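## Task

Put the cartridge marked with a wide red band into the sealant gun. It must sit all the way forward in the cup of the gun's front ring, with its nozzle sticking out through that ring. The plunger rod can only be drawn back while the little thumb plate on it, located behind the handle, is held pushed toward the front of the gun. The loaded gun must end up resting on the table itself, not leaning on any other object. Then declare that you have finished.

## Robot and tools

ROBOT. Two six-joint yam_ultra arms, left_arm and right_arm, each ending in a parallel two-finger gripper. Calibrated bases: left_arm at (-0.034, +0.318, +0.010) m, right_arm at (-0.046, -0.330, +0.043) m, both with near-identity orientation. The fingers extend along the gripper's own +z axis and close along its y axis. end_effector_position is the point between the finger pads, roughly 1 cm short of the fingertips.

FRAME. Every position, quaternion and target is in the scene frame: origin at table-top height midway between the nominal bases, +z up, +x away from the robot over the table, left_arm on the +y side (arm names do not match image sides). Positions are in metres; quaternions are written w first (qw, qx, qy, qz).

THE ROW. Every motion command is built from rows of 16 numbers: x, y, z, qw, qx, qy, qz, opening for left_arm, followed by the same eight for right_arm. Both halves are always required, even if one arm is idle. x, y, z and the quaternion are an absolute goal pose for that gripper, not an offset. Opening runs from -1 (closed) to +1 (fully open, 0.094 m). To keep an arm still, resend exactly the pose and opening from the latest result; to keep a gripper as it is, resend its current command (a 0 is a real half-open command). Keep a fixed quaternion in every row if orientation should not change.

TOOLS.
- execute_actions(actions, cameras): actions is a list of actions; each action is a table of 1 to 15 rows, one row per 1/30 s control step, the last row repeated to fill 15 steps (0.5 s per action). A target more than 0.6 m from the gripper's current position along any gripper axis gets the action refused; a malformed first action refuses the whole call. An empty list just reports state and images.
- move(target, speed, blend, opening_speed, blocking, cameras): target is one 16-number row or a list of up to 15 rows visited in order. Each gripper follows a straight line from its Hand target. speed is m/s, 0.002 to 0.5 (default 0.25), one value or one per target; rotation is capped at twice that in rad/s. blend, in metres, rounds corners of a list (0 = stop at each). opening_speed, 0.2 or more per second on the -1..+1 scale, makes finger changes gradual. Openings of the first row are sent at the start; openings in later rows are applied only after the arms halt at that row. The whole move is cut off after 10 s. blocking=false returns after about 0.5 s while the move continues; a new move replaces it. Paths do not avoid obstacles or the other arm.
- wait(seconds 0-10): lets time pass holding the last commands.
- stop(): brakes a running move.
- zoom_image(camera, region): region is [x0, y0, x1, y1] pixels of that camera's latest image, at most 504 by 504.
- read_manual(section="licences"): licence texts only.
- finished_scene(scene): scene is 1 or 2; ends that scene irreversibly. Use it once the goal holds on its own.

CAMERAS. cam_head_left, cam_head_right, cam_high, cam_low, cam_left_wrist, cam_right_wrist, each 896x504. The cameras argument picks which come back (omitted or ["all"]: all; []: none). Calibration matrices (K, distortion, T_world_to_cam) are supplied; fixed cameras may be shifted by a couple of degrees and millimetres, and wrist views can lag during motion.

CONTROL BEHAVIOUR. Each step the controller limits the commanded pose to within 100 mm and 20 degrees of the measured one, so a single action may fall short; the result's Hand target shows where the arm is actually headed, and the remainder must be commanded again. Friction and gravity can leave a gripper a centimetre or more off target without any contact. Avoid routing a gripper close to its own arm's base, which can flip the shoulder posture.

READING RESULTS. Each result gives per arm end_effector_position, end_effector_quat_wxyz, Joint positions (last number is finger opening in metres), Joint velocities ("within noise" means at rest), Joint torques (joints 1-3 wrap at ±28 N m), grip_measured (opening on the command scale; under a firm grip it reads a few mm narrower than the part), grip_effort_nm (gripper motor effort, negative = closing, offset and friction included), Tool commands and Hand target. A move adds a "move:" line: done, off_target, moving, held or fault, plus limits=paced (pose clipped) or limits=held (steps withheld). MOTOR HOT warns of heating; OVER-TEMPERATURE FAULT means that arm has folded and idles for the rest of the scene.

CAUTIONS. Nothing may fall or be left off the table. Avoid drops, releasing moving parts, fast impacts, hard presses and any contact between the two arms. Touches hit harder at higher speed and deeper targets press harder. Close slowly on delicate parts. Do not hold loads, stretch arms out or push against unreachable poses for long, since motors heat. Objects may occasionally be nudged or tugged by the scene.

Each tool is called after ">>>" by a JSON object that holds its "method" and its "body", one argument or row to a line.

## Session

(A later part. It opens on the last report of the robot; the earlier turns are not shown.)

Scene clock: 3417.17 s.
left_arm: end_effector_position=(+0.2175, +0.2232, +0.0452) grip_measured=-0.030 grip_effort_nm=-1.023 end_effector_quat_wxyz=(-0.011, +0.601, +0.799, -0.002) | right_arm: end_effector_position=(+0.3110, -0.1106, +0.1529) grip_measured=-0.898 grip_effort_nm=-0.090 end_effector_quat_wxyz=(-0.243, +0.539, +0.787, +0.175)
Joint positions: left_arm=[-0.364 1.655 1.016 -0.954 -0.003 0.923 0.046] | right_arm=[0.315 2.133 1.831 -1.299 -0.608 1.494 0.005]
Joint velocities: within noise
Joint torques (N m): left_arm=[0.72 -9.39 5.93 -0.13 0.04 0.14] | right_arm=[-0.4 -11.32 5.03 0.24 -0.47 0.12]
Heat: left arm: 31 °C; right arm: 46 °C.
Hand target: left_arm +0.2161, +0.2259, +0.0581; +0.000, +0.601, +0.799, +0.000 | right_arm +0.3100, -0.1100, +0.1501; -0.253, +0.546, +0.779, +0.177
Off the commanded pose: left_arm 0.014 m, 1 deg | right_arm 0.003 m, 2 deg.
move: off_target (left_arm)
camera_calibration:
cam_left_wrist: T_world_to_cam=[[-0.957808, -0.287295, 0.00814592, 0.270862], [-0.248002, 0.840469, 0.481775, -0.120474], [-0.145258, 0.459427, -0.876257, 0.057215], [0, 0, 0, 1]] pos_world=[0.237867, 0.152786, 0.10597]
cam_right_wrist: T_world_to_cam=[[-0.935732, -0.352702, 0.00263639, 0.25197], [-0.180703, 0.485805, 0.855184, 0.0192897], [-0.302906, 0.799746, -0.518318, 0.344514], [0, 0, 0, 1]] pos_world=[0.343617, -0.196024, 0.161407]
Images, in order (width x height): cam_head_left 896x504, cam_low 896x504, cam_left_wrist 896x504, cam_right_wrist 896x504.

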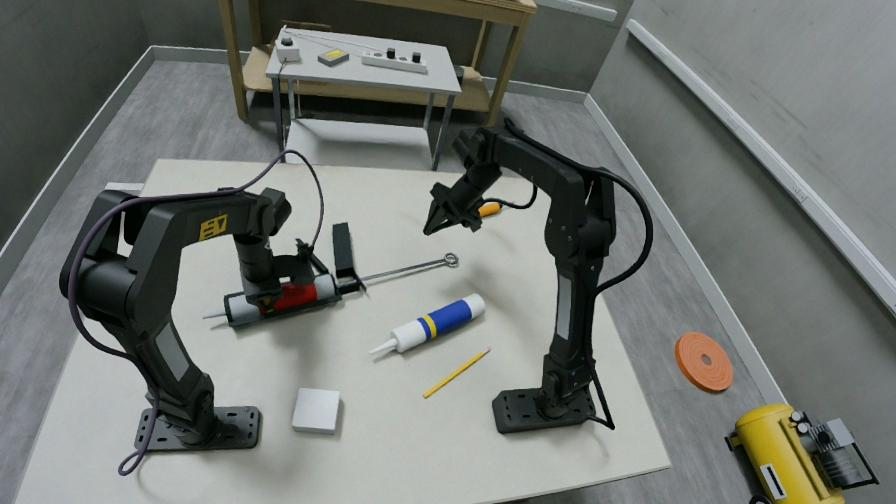

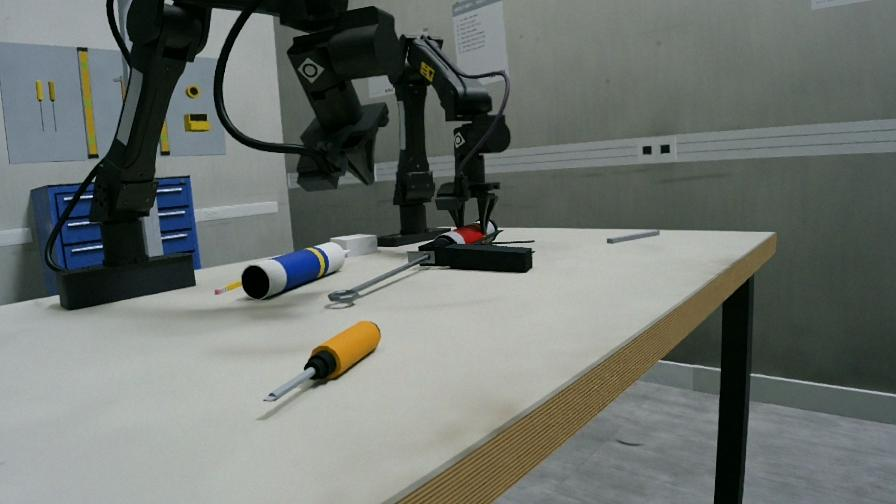

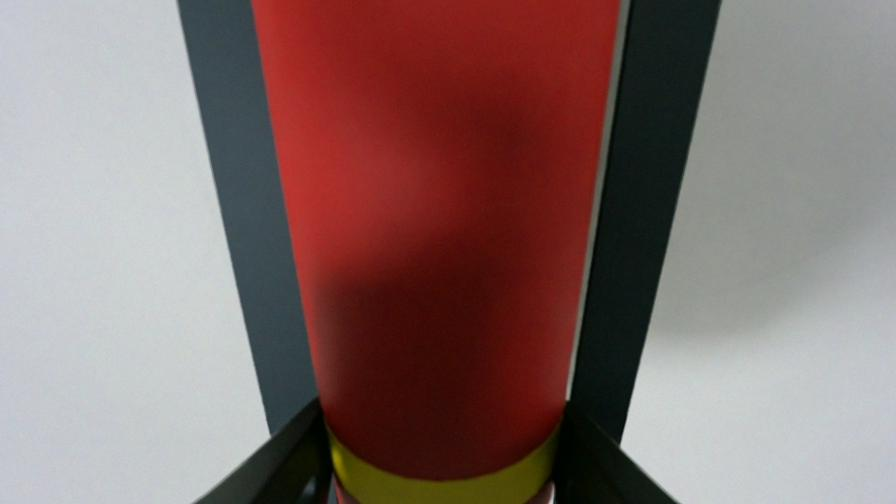

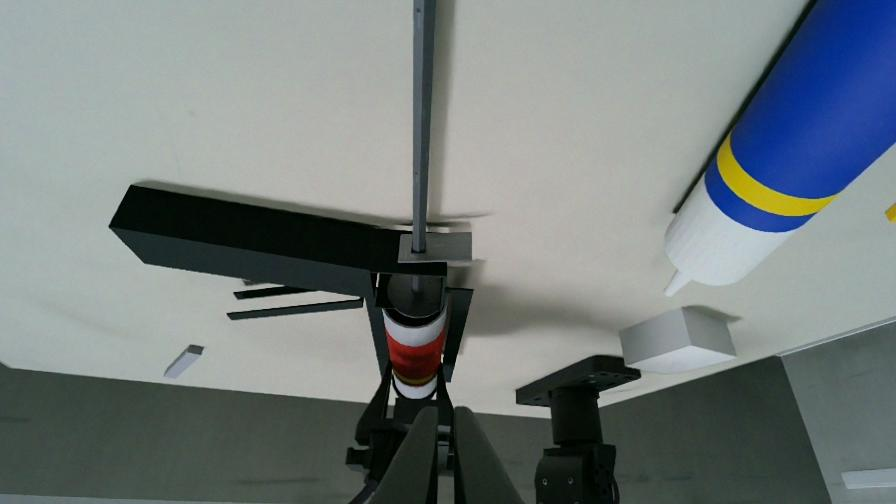

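>>> {"method": "move", "body": {
  "target": [0.2125,0.2380,0.0590,0,0.5983,0.8013,0,-0.2,0.31,-0.11,0.15,-0.253,0.546,0.779,0.177,-0.9],
  "speed": 0.04,
  "cameras": ["cam_low","cam_left_wrist","cam_head_left","cam_right_wrist"]
}}

>>> {"method": "zoom_image", "body": {
  "camera": "cam_right_wrist",
  "region": [340, 220, 520, 420]
}}

>>> {"method": "zoom_image", "body": {
  "camera": "cam_head_left",
  "region": [190, 275, 260, 340]
}}

Scene clock: 3429.77 s.
left_arm: end_effector_position=(+0.2155, +0.2318, +0.0471) grip_measured=-0.030 grip_effort_nm=-1.018 end_effector_quat_wxyz=(-0.006, +0.600, +0.800, -0.005) | right_arm: end_effector_position=(+0.3110, -0.1106, +0.1529) grip_measured=-0.898 grip_effort_nm=-0.085 end_effector_quat_wxyz=(-0.243, +0.539, +0.787, +0.175)
Joint positions: left_arm=[-0.33 1.629 0.996 -0.954 0.006 0.955 0.046] | right_arm=[0.315 2.133 1.831 -1.299 -0.608 1.494 0.005]
Joint velocities: within noise
Joint torques (N m): left_arm=[1.03 -9.25 5.22 -0.16 -0.02 0.09] | right_arm=[-0.4 -11.32 5 0.24 -0.48 0.12]
Heat: left arm: 30 °C; right arm: 46 °C.
Hand target: left_arm +0.2122, +0.2362, +0.0583; +0.002, +0.598, +0.801, -0.004 | right_arm +0.3100, -0.1100, +0.1501; -0.253, +0.546, +0.779, +0.177
Off the commanded pose: left_arm 0.014 m, 1 deg | right_arm 0.003 m, 2 deg.
move: off_target (left_arm)
camera_calibration:
cam_left_wrist: T_world_to_cam=[[-0.957336, -0.288836, 0.00904809, 0.271635], [-0.25062, 0.845444, 0.471609, -0.129161], [-0.143867, 0.44922, -0.881761, 0.0569853], [0, 0, 0, 1]] pos_world=[0.235874, 0.162057, 0.108703]
cam_right_wrist: T_world_to_cam=[[-0.935732, -0.352702, 0.00263639, 0.25197], [-0.180703, 0.485805, 0.855184, 0.0192897], [-0.302906, 0.799746, -0.518318, 0.344514], [0, 0, 0, 1]] pos_world=[0.343617, -0.196024, 0.161407]
Images, in order (width x height): cam_head_left 896x504, cam_low 896x504, cam_left_wrist 896x504, cam_right_wrist 896x504.

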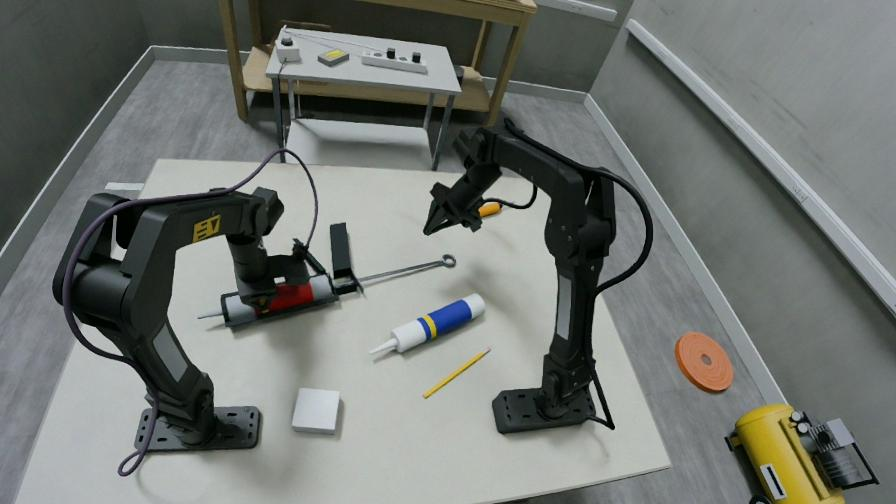

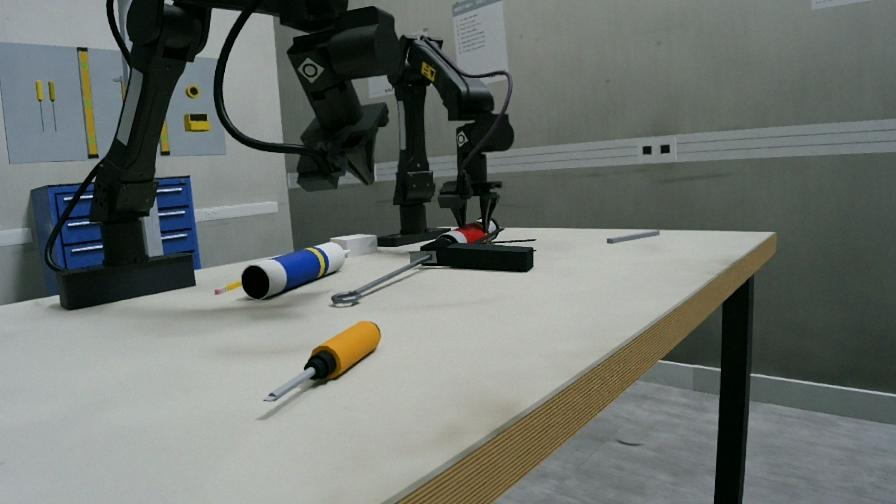

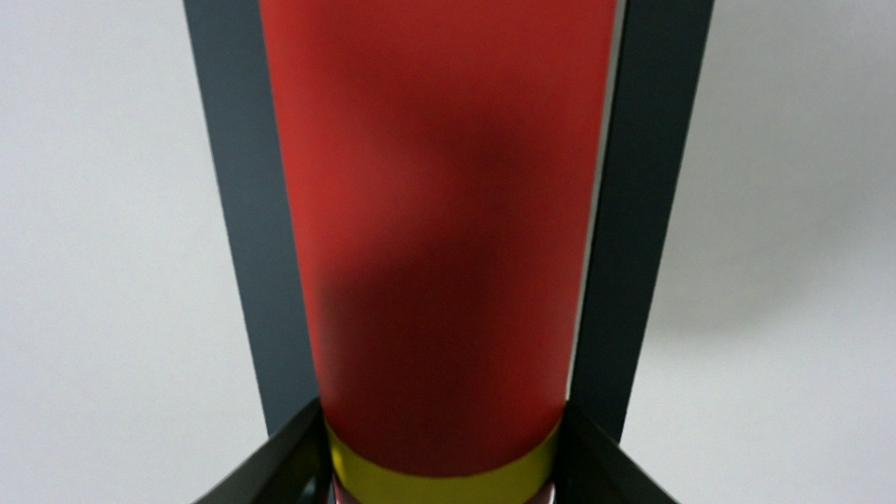

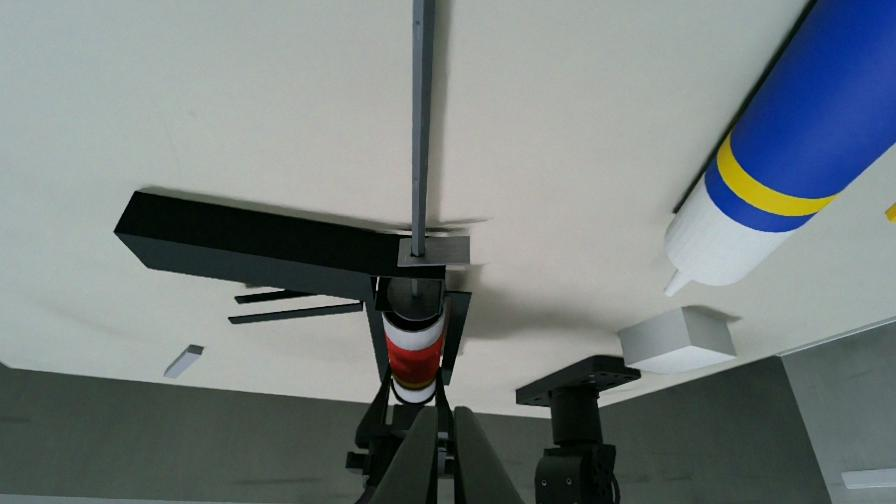

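Scaled by 2.520 from the camera's 896x504 image, which has a finer 1280x720 frame.

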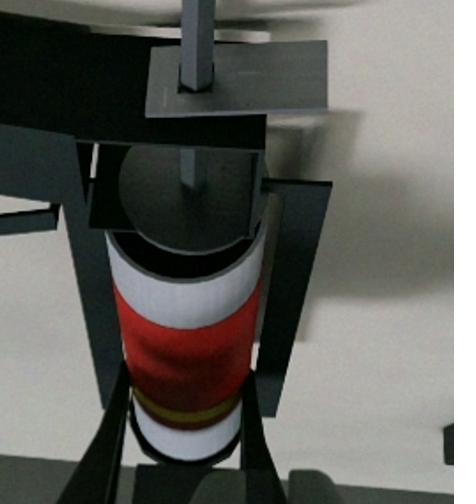

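Scaled by 7.200 from the camera's 896x504 image, which has a finer 1280x720 frame.

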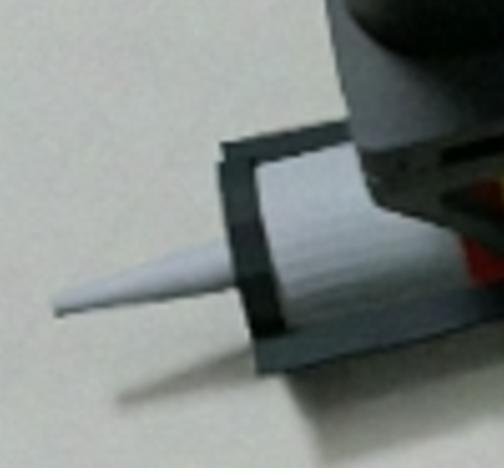

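>>> {"method": "move", "body": {
  "target": [0.2090,0.2490,0.0590,0,0.5983,0.8013,0,-0.2,0.31,-0.11,0.15,-0.253,0.546,0.779,0.177,-0.9],
  "speed": 0.06,
  "cameras": ["cam_low","cam_left_wrist","cam_head_left","cam_right_wrist"]
}}

>>> {"method": "zoom_image", "body": {
  "camera": "cam_right_wrist",
  "region": [340, 220, 520, 420]
}}

>>> {"method": "zoom_image", "body": {
  "camera": "cam_head_left",
  "region": [180, 275, 250, 340]
}}

Scene clock: 3442.07 s.
left_arm: end_effector_position=(+0.2124, +0.2433, +0.0470) grip_measured=-0.030 grip_effort_nm=-1.013 end_effector_quat_wxyz=(-0.007, +0.599, +0.801, -0.006) | right_arm: end_effector_position=(+0.3110, -0.1106, +0.1529) grip_measured=-0.898 grip_effort_nm=-0.085 end_effector_quat_wxyz=(-0.243, +0.539, +0.787, +0.175)
Joint positions: left_arm=[-0.292 1.606 0.971 -0.954 0.006 0.99 0.046] | right_arm=[0.315 2.133 1.831 -1.299 -0.608 1.494 0.005]
Joint velocities: within noise
Joint torques (N m): left_arm=[1.02 -9.02 5.16 -0.13 -0.07 0.12] | right_arm=[-0.4 -11.32 5.01 0.23 -0.48 0.12]
Heat: left arm: 31 °C; right arm: 46 °C.
Hand target: left_arm +0.2092, +0.2488, +0.0579; -0.001, +0.598, +0.801, +0.000 | right_arm +0.3100, -0.1100, +0.1501; -0.253, +0.546, +0.779, +0.177
Off the commanded pose: left_arm 0.014 m, 1 deg | right_arm 0.003 m, 2 deg.
move: off_target (left_arm)
camera_calibration:
cam_left_wrist: T_world_to_cam=[[-0.95643, -0.291775, 0.0104506, 0.272376], [-0.252547, 0.84474, 0.471842, -0.139121], [-0.1465, 0.448645, -0.881621, 0.0519697], [0, 0, 0, 1]] pos_world=[0.232988, 0.173678, 0.108614]
cam_right_wrist: T_world_to_cam=[[-0.935732, -0.352702, 0.00263639, 0.25197], [-0.180703, 0.485805, 0.855184, 0.0192897], [-0.302906, 0.799746, -0.518318, 0.344514], [0, 0, 0, 1]] pos_world=[0.343617, -0.196024, 0.161407]
Images, in order (width x height): cam_head_left 896x504, cam_low 896x504, cam_left_wrist 896x504, cam_right_wrist 896x504.

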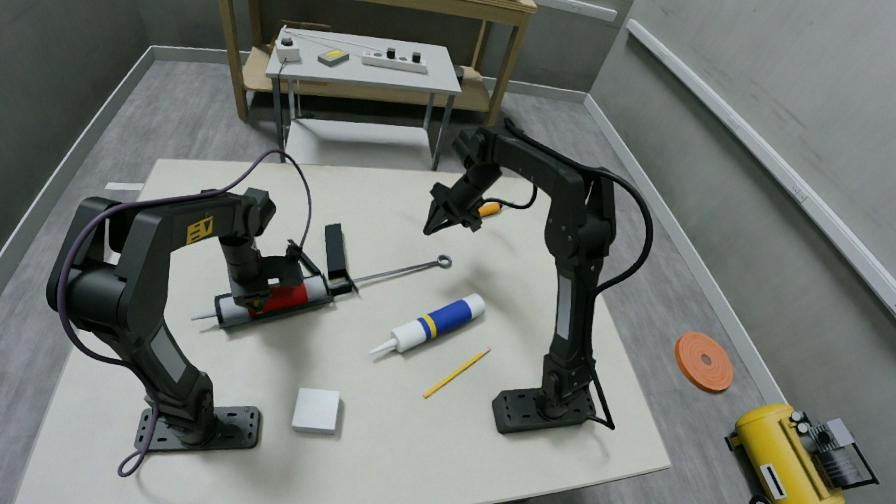

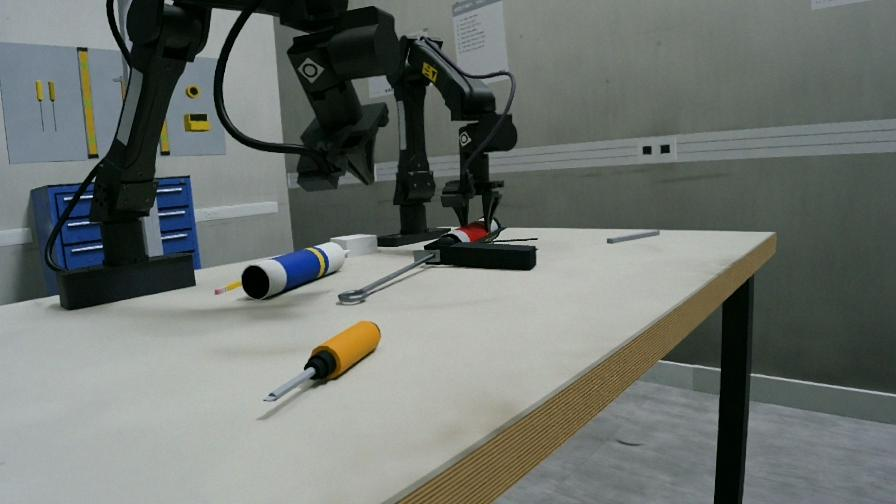

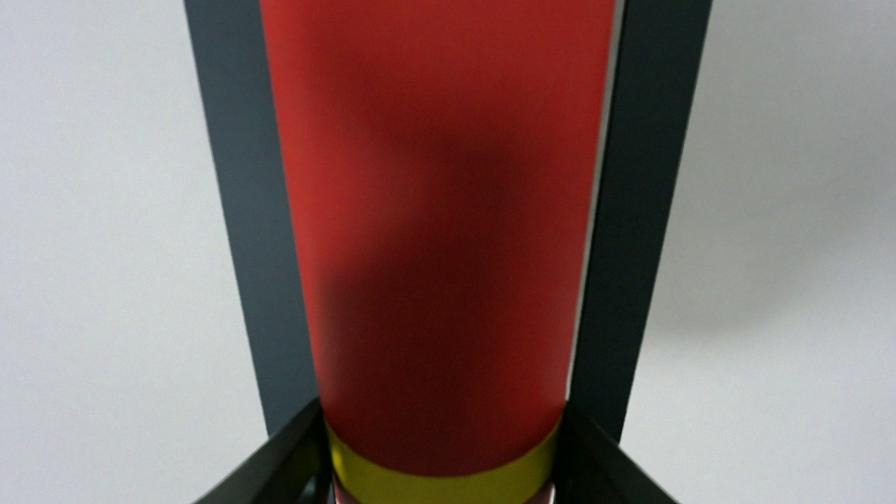

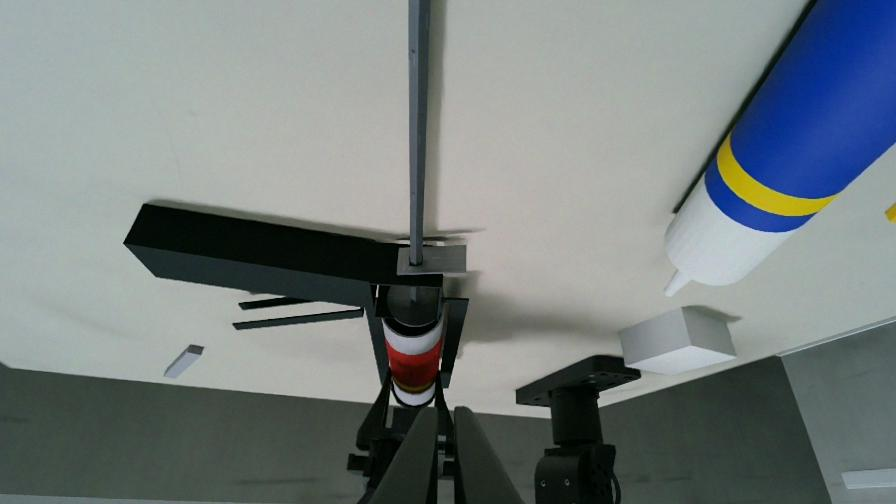

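Scaled by 2.520 from the camera's 896x504 image, which has a finer 1280x720 frame.

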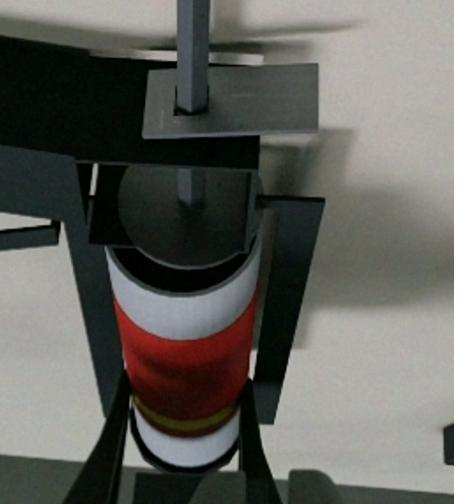

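Scaled by 7.200 from the camera's 896x504 image, which has a finer 1280x720 frame.

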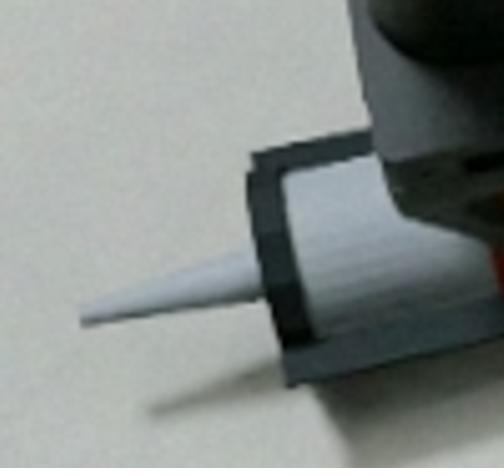

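>>> {"method": "move", "body": {
  "target": [
    [0.2110,0.2460,0.0430,0,0.5983,0.8013,0,-0.2,0.31,-0.11,0.15,-0.253,0.546,0.779,0.177,-0.9],
    [0.2110,0.2460,0.0430,0,0.5983,0.8013,0,0.3,0.31,-0.11,0.15,-0.253,0.546,0.779,0.177,-0.9],
    [0.2110,0.2460,0.1500,0,0.5983,0.8013,0,0.35,0.31,-0.11,0.15,-0.253,0.546,0.779,0.177,-0.9],
    [0.1600,0.2200,0.2300,0.383,0,0.924,0,0.35,0.31,-0.11,0.15,-0.253,0.546,0.779,0.177,-0.9]
  ],
  "speed": [0.04,0.04,0.12,0.2],
  "opening_speed": 0.5
}}

>>> {"method": "zoom_image", "body": {
  "camera": "cam_left_wrist",
  "region": [180, 200, 420, 450]
}}

>>> {"method": "zoom_image", "body": {
  "camera": "cam_left_wrist",
  "region": [500, 180, 720, 340]
}}

Scene clock: 3464.83 s.
left_arm: end_effector_position=(+0.1607, +0.2160, +0.2286) grip_measured=+0.348 grip_effort_nm=0.105 end_effector_quat_wxyz=(+0.378, +0.008, +0.926, -0.010) | right_arm: end_effector_position=(+0.3110, -0.1106, +0.1529) grip_measured=-0.898 grip_effort_nm=-0.085 end_effector_quat_wxyz=(-0.243, +0.539, +0.787, +0.175)
Joint positions: left_arm=[-0.955 0.862 0.976 -1.15 -0.592 -0.772 0.063] | right_arm=[0.315 2.133 1.831 -1.299 -0.608 1.494 0.005]
Joint velocities: within noise
Joint torques (N m): left_arm=[-0.58 0.08 6.27 0.83 -0.66 -0.17] | right_arm=[-0.4 -11.32 5.03 0.24 -0.48 0.12]
Heat: left arm: 30 °C; right arm: 46 °C.
Hand target: left_arm +0.1628, +0.2204, +0.2297; +0.386, +0.002, +0.923, +0.005 | right_arm +0.3100, -0.1100, +0.1501; -0.253, +0.546, +0.779, +0.177
Off the commanded pose: left_arm 0.004 m, 2 deg | right_arm 0.003 m, 2 deg.
move: done; target 3's new opening was sent with left_arm's hand 0.015 m and 2 deg from that target
camera_calibration:
cam_left_wrist: T_world_to_cam=[[-0.0106192, -0.999853, 0.0134263, 0.213356], [-0.958735, 0.00636581, -0.28423, 0.25272], [0.284103, -0.0158905, -0.958662, 0.265512], [0, 0, 0, 1]] pos_world=[0.169124, 0.215935, 0.323502]
cam_right_wrist: T_world_to_cam=[[-0.935732, -0.352702, 0.00263639, 0.25197], [-0.180703, 0.485805, 0.855184, 0.0192897], [-0.302906, 0.799746, -0.518318, 0.344514], [0, 0, 0, 1]] pos_world=[0.343617, -0.196024, 0.161407]

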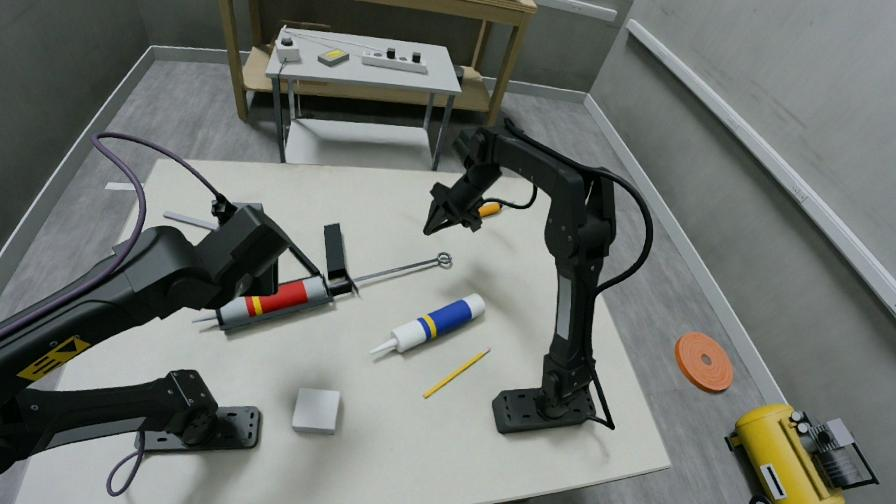

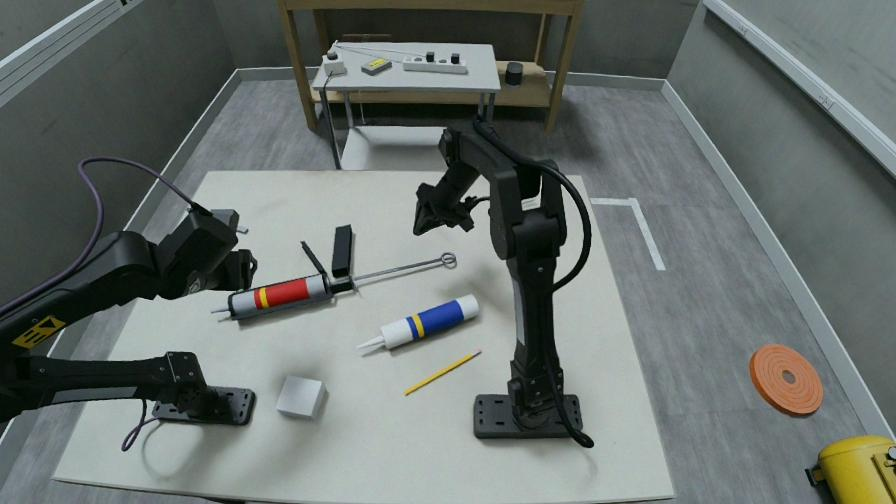

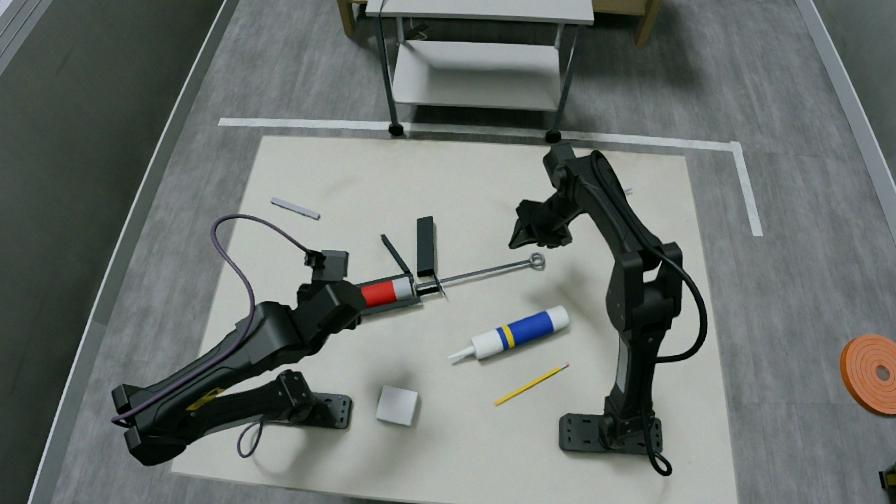

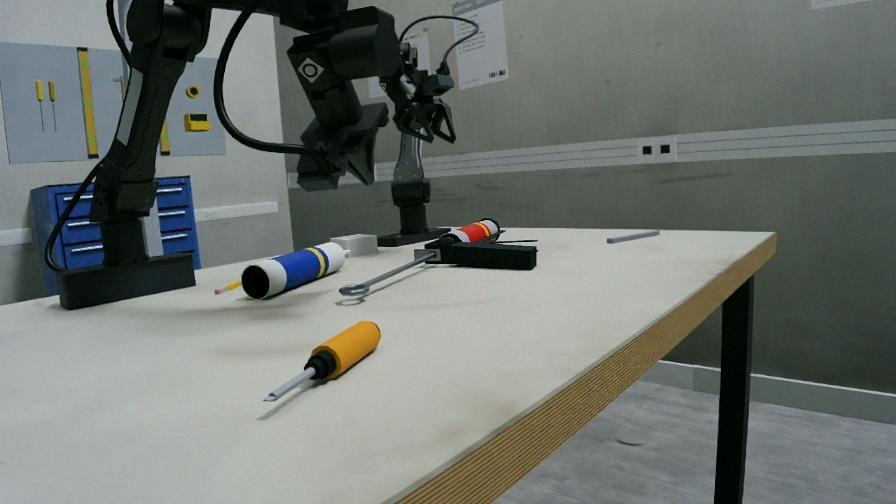

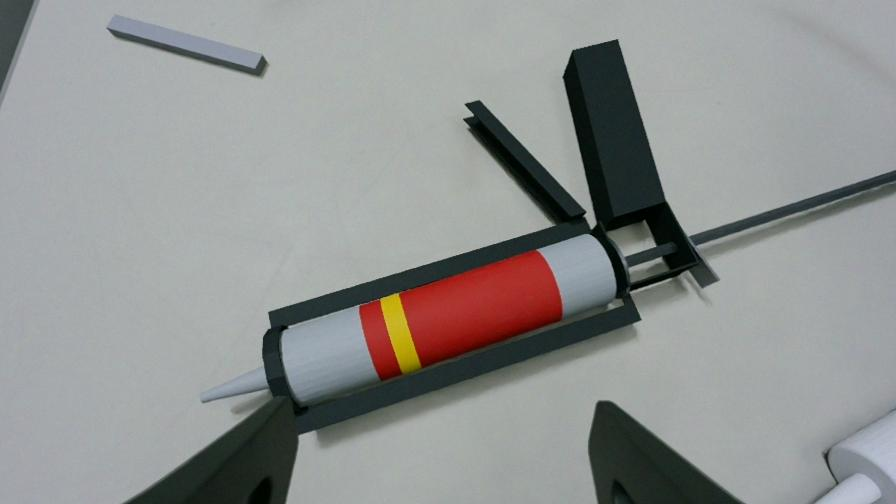

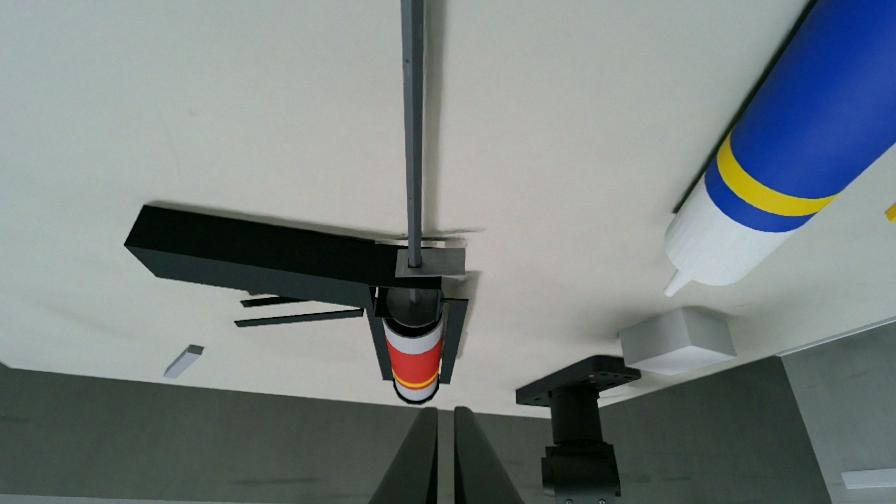

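Scaled by 2.016 from the camera's 896x504 image, which has a finer 1280x720 frame.

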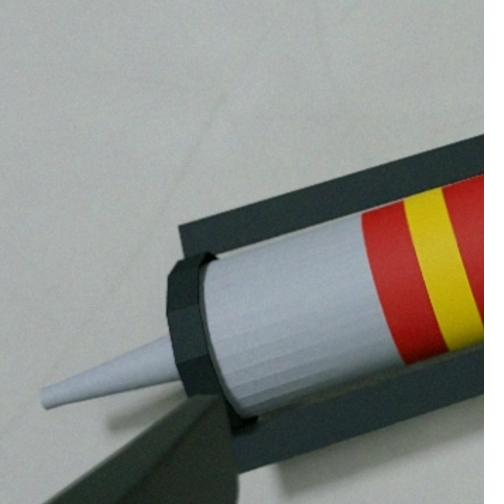

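Scaled by 2.291 from the camera's 896x504 image, which has a finer 1280x720 frame.

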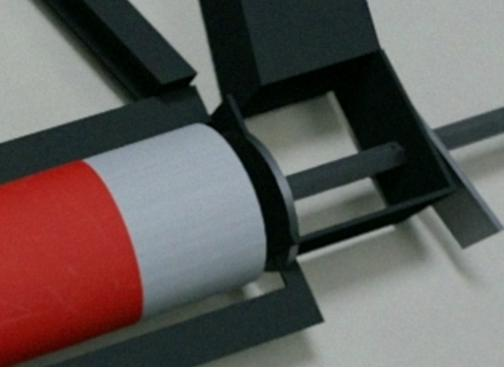

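>>> {"method": "move", "body": {
  "target": [
    [0.2135,0.2420,0.1500,0,0.5983,0.8013,0,0.35,0.31,-0.11,0.15,-0.253,0.546,0.779,0.177,-0.9],
    [0.2135,0.2420,0.0500,0,0.5983,0.8013,0,0.3,0.31,-0.11,0.15,-0.253,0.546,0.779,0.177,-0.9],
    [0.2135,0.2420,0.0400,0,0.5983,0.8013,0,-0.2,0.31,-0.11,0.15,-0.253,0.546,0.779,0.177,-0.9]
  ],
  "speed": [0.2,0.12,0.05],
  "opening_speed": 0.5,
  "cameras": ["cam_left_wrist","cam_high","cam_head_left","cam_right_wrist"]
}}

>>> {"method": "zoom_image", "body": {
  "camera": "cam_head_left",
  "region": [180, 275, 250, 340]
}}

>>> {"method": "move", "body": {
  "target": [0.2060,0.2620,0.0420,0,0.5983,0.8013,0,-0.25,0.31,-0.11,0.15,-0.253,0.546,0.779,0.177,-0.9],
  "speed": 0.05,
  "cameras": ["cam_low","cam_left_wrist","cam_head_left","cam_right_wrist"]
}}

>>> {"method": "zoom_image", "body": {
  "camera": "cam_right_wrist",
  "region": [340, 220, 520, 420]
}}

>>> {"method": "zoom_image", "body": {
  "camera": "cam_head_left",
  "region": [170, 275, 240, 340]
}}

Scene clock: 3506.50 s.
left_arm: end_effector_position=(+0.2108, +0.2445, +0.0453) grip_measured=-0.062 grip_effort_nm=-1.009 end_effector_quat_wxyz=(+0.001, +0.587, +0.810, -0.002) | right_arm: end_effector_position=(+0.3110, -0.1106, +0.1529) grip_measured=-0.898 grip_effort_nm=-0.085 end_effector_quat_wxyz=(-0.243, +0.539, +0.787, +0.175)
Joint positions: left_arm=[-0.29 1.586 0.944 -0.929 0.005 0.961 0.044] | right_arm=[0.315 2.133 1.831 -1.299 -0.608 1.494 0.005]
Joint velocities: within noise
Joint torques (N m): left_arm=[0.44 -4.21 4.9 0.31 -0.01 0.18] | right_arm=[-0.4 -11.32 5.01 0.24 -0.48 0.12]
Heat: left arm: 29 °C; right arm: 46 °C.
Hand target: left_arm +0.2119, +0.2456, +0.0406; +0.000, +0.590, +0.807, -0.002 | right_arm +0.3100, -0.1100, +0.1501; -0.253, +0.546, +0.779, +0.177
Off the commanded pose: left_arm 0.006 m, 2 deg | right_arm 0.003 m, 2 deg.
move: done
camera_calibration:
cam_left_wrist: T_world_to_cam=[[-0.947085, -0.320954, -0.00431023, 0.277087], [-0.286082, 0.837941, 0.464772, -0.130644], [-0.145559, 0.441411, -0.88542, 0.0514696], [0, 0, 0, 1]] pos_world=[0.232542, 0.175685, 0.107486]
cam_right_wrist: T_world_to_cam=[[-0.935732, -0.352702, 0.00263639, 0.25197], [-0.180703, 0.485805, 0.855184, 0.0192897], [-0.302906, 0.799746, -0.518318, 0.344514], [0, 0, 0, 1]] pos_world=[0.343617, -0.196024, 0.161407]
Images, in order (width x height): cam_head_left 896x504, cam_high 896x504, cam_left_wrist 896x504, cam_right_wrist 896x504.

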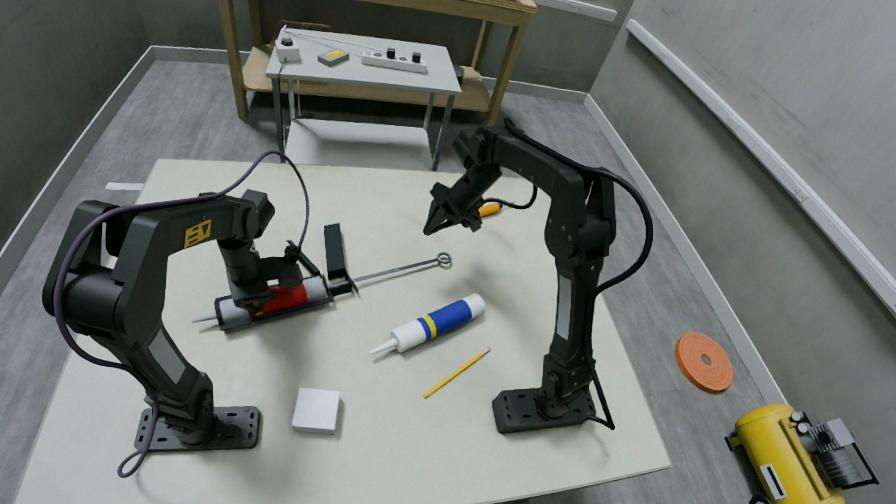

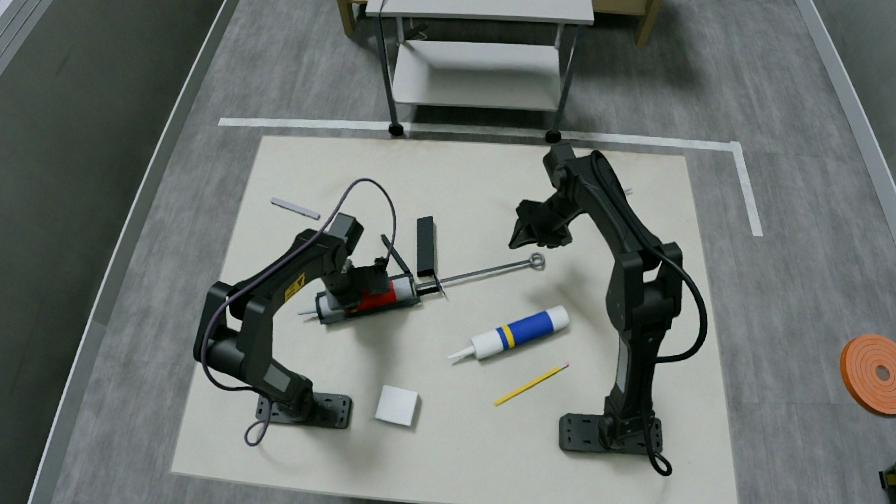

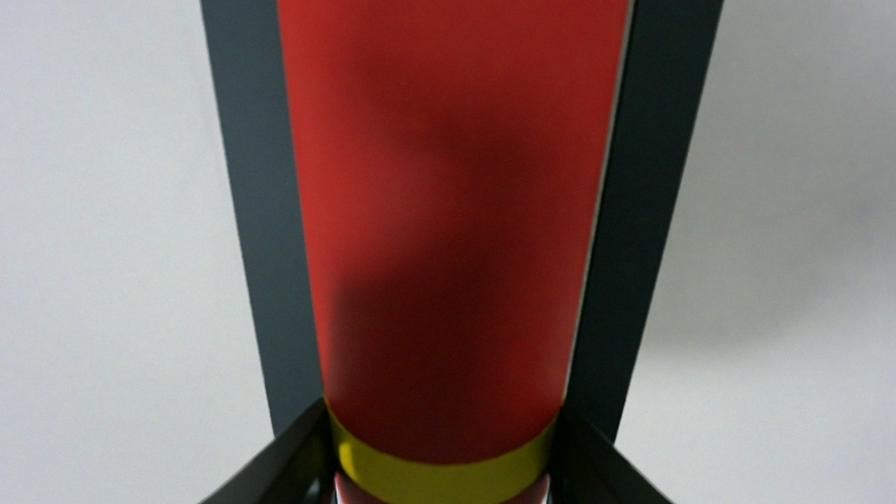

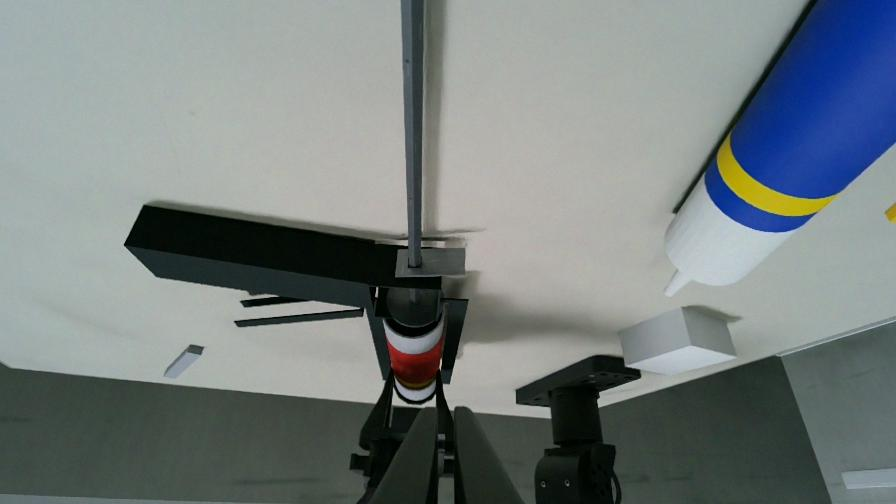

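Scaled by 7.200 from the camera's 896x504 image, which has a finer 1280x720 frame.

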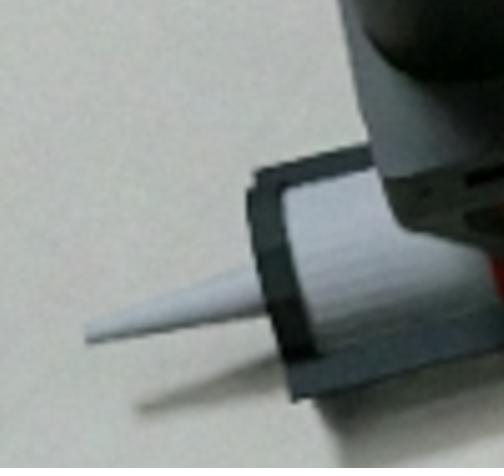

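Scene clock: 3507.53 s.
left_arm: end_effector_position=(+0.2110, +0.2463, +0.0452) grip_measured=-0.062 grip_effort_nm=-1.018 end_effector_quat_wxyz=(+0.013, +0.593, +0.805, -0.016) | right_arm: end_effector_position=(+0.3110, -0.1106, +0.1529) grip_measured=-0.898 grip_effort_nm=-0.090 end_effector_quat_wxyz=(-0.243, +0.539, +0.787, +0.175)
Joint positions: left_arm=[-0.26 1.572 0.928 -0.914 0.039 1.009 0.044] | right_arm=[0.315 2.133 1.831 -1.299 -0.608 1.494 0.005]
Joint velocities: within noise
Joint torques (N m): left_arm=[1.22 -6.23 3.49 0.15 -0.29 0.4] | right_arm=[-0.39 -11.32 5.03 0.24 -0.48 0.12]
Heat: left arm: 29 °C; right arm: 46 °C.
Hand target: left_arm +0.2051, +0.2574, +0.0425; +0.001, +0.603, +0.798, -0.004 | right_arm +0.3100, -0.1100, +0.1501; -0.253, +0.546, +0.779, +0.177
Off the commanded pose: left_arm 0.017 m, 2 deg | right_arm 0.003 m, 2 deg.
move: off_target (left_arm)
camera_calibration:
cam_left_wrist: T_world_to_cam=[[-0.952427, -0.304758, 0.00214894, 0.274743], [-0.273879, 0.858974, 0.432612, -0.138337], [-0.133688, 0.411443, -0.901577, 0.0561445], [0, 0, 0, 1]] pos_world=[0.231291, 0.179458, 0.109874]
cam_right_wrist: T_world_to_cam=[[-0.935732, -0.352702, 0.00263639, 0.25197], [-0.180703, 0.485805, 0.855184, 0.0192897], [-0.302906, 0.799746, -0.518318, 0.344514], [0, 0, 0, 1]] pos_world=[0.343617, -0.196024, 0.161407]
Images, in order (width x height): cam_head_left 896x504, cam_low 896x504, cam_left_wrist 896x504, cam_right_wrist 896x504.

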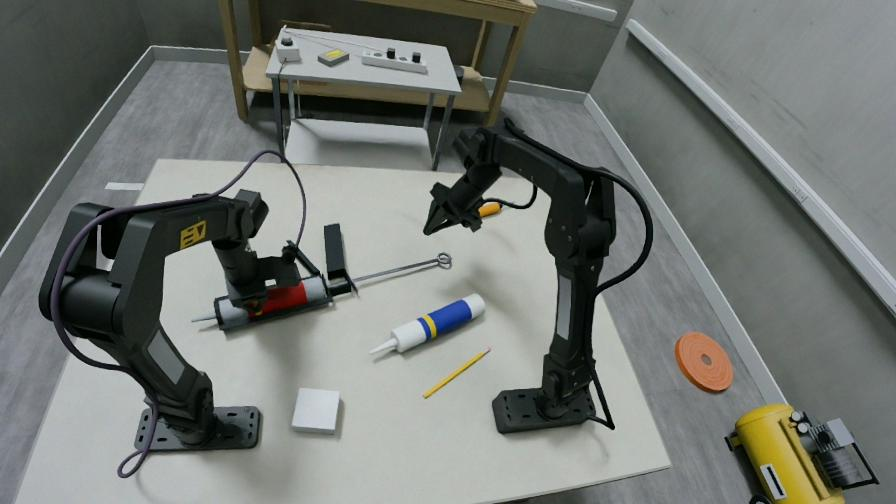

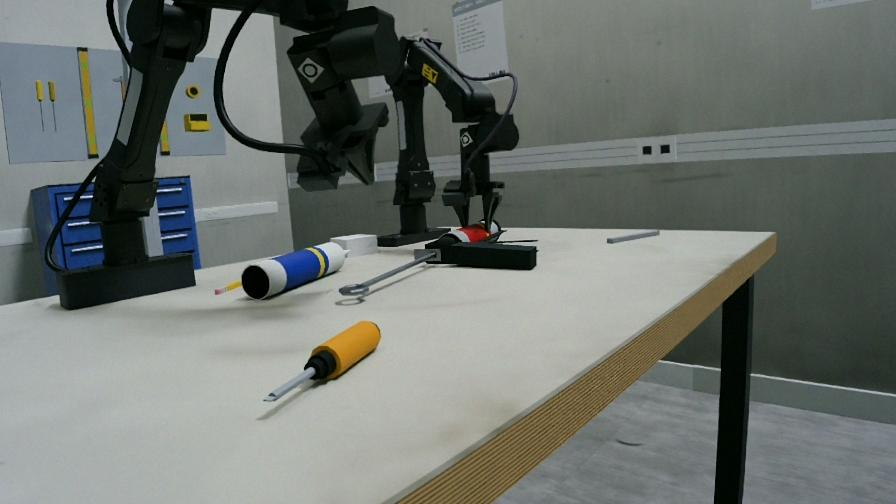

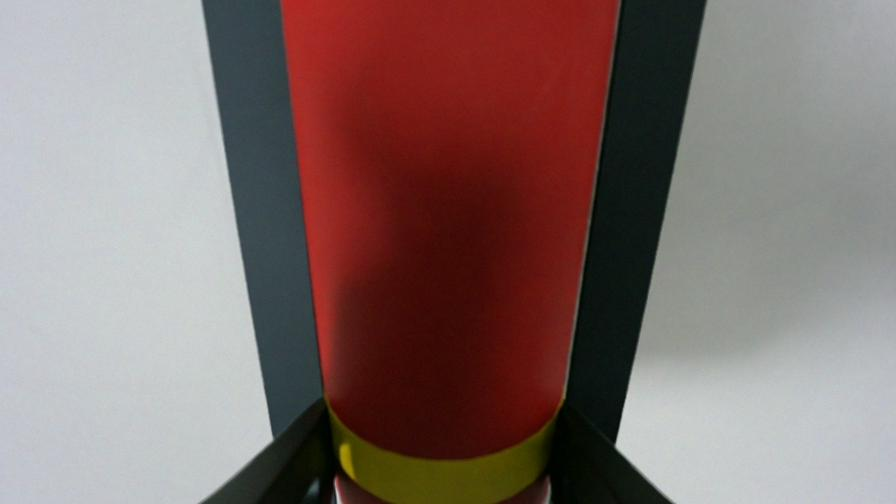

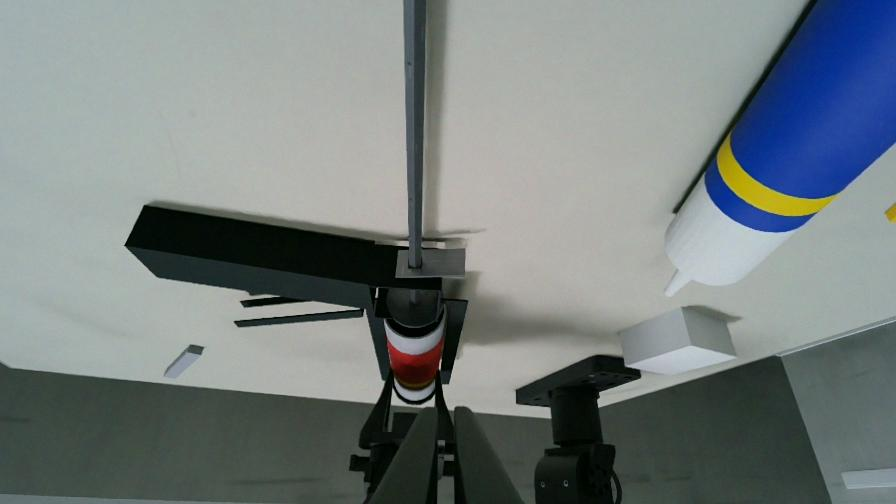

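Scaled by 2.520 from the camera's 896x504 image, which has a finer 1280x720 frame.

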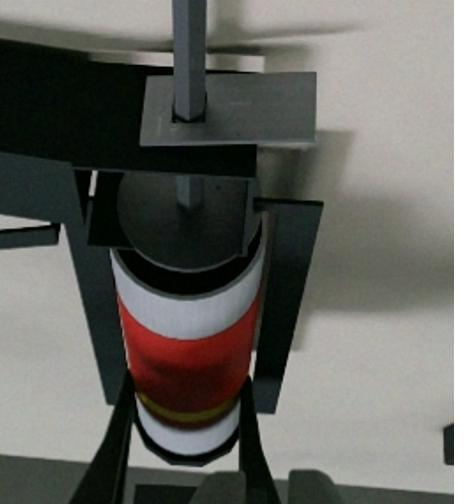

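Scaled by 7.200 from the camera's 896x504 image, which has a finer 1280x720 frame.

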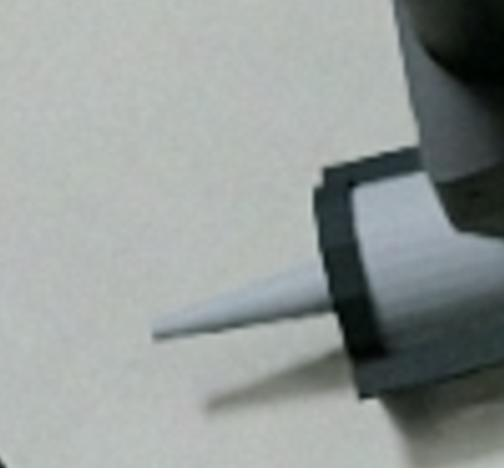

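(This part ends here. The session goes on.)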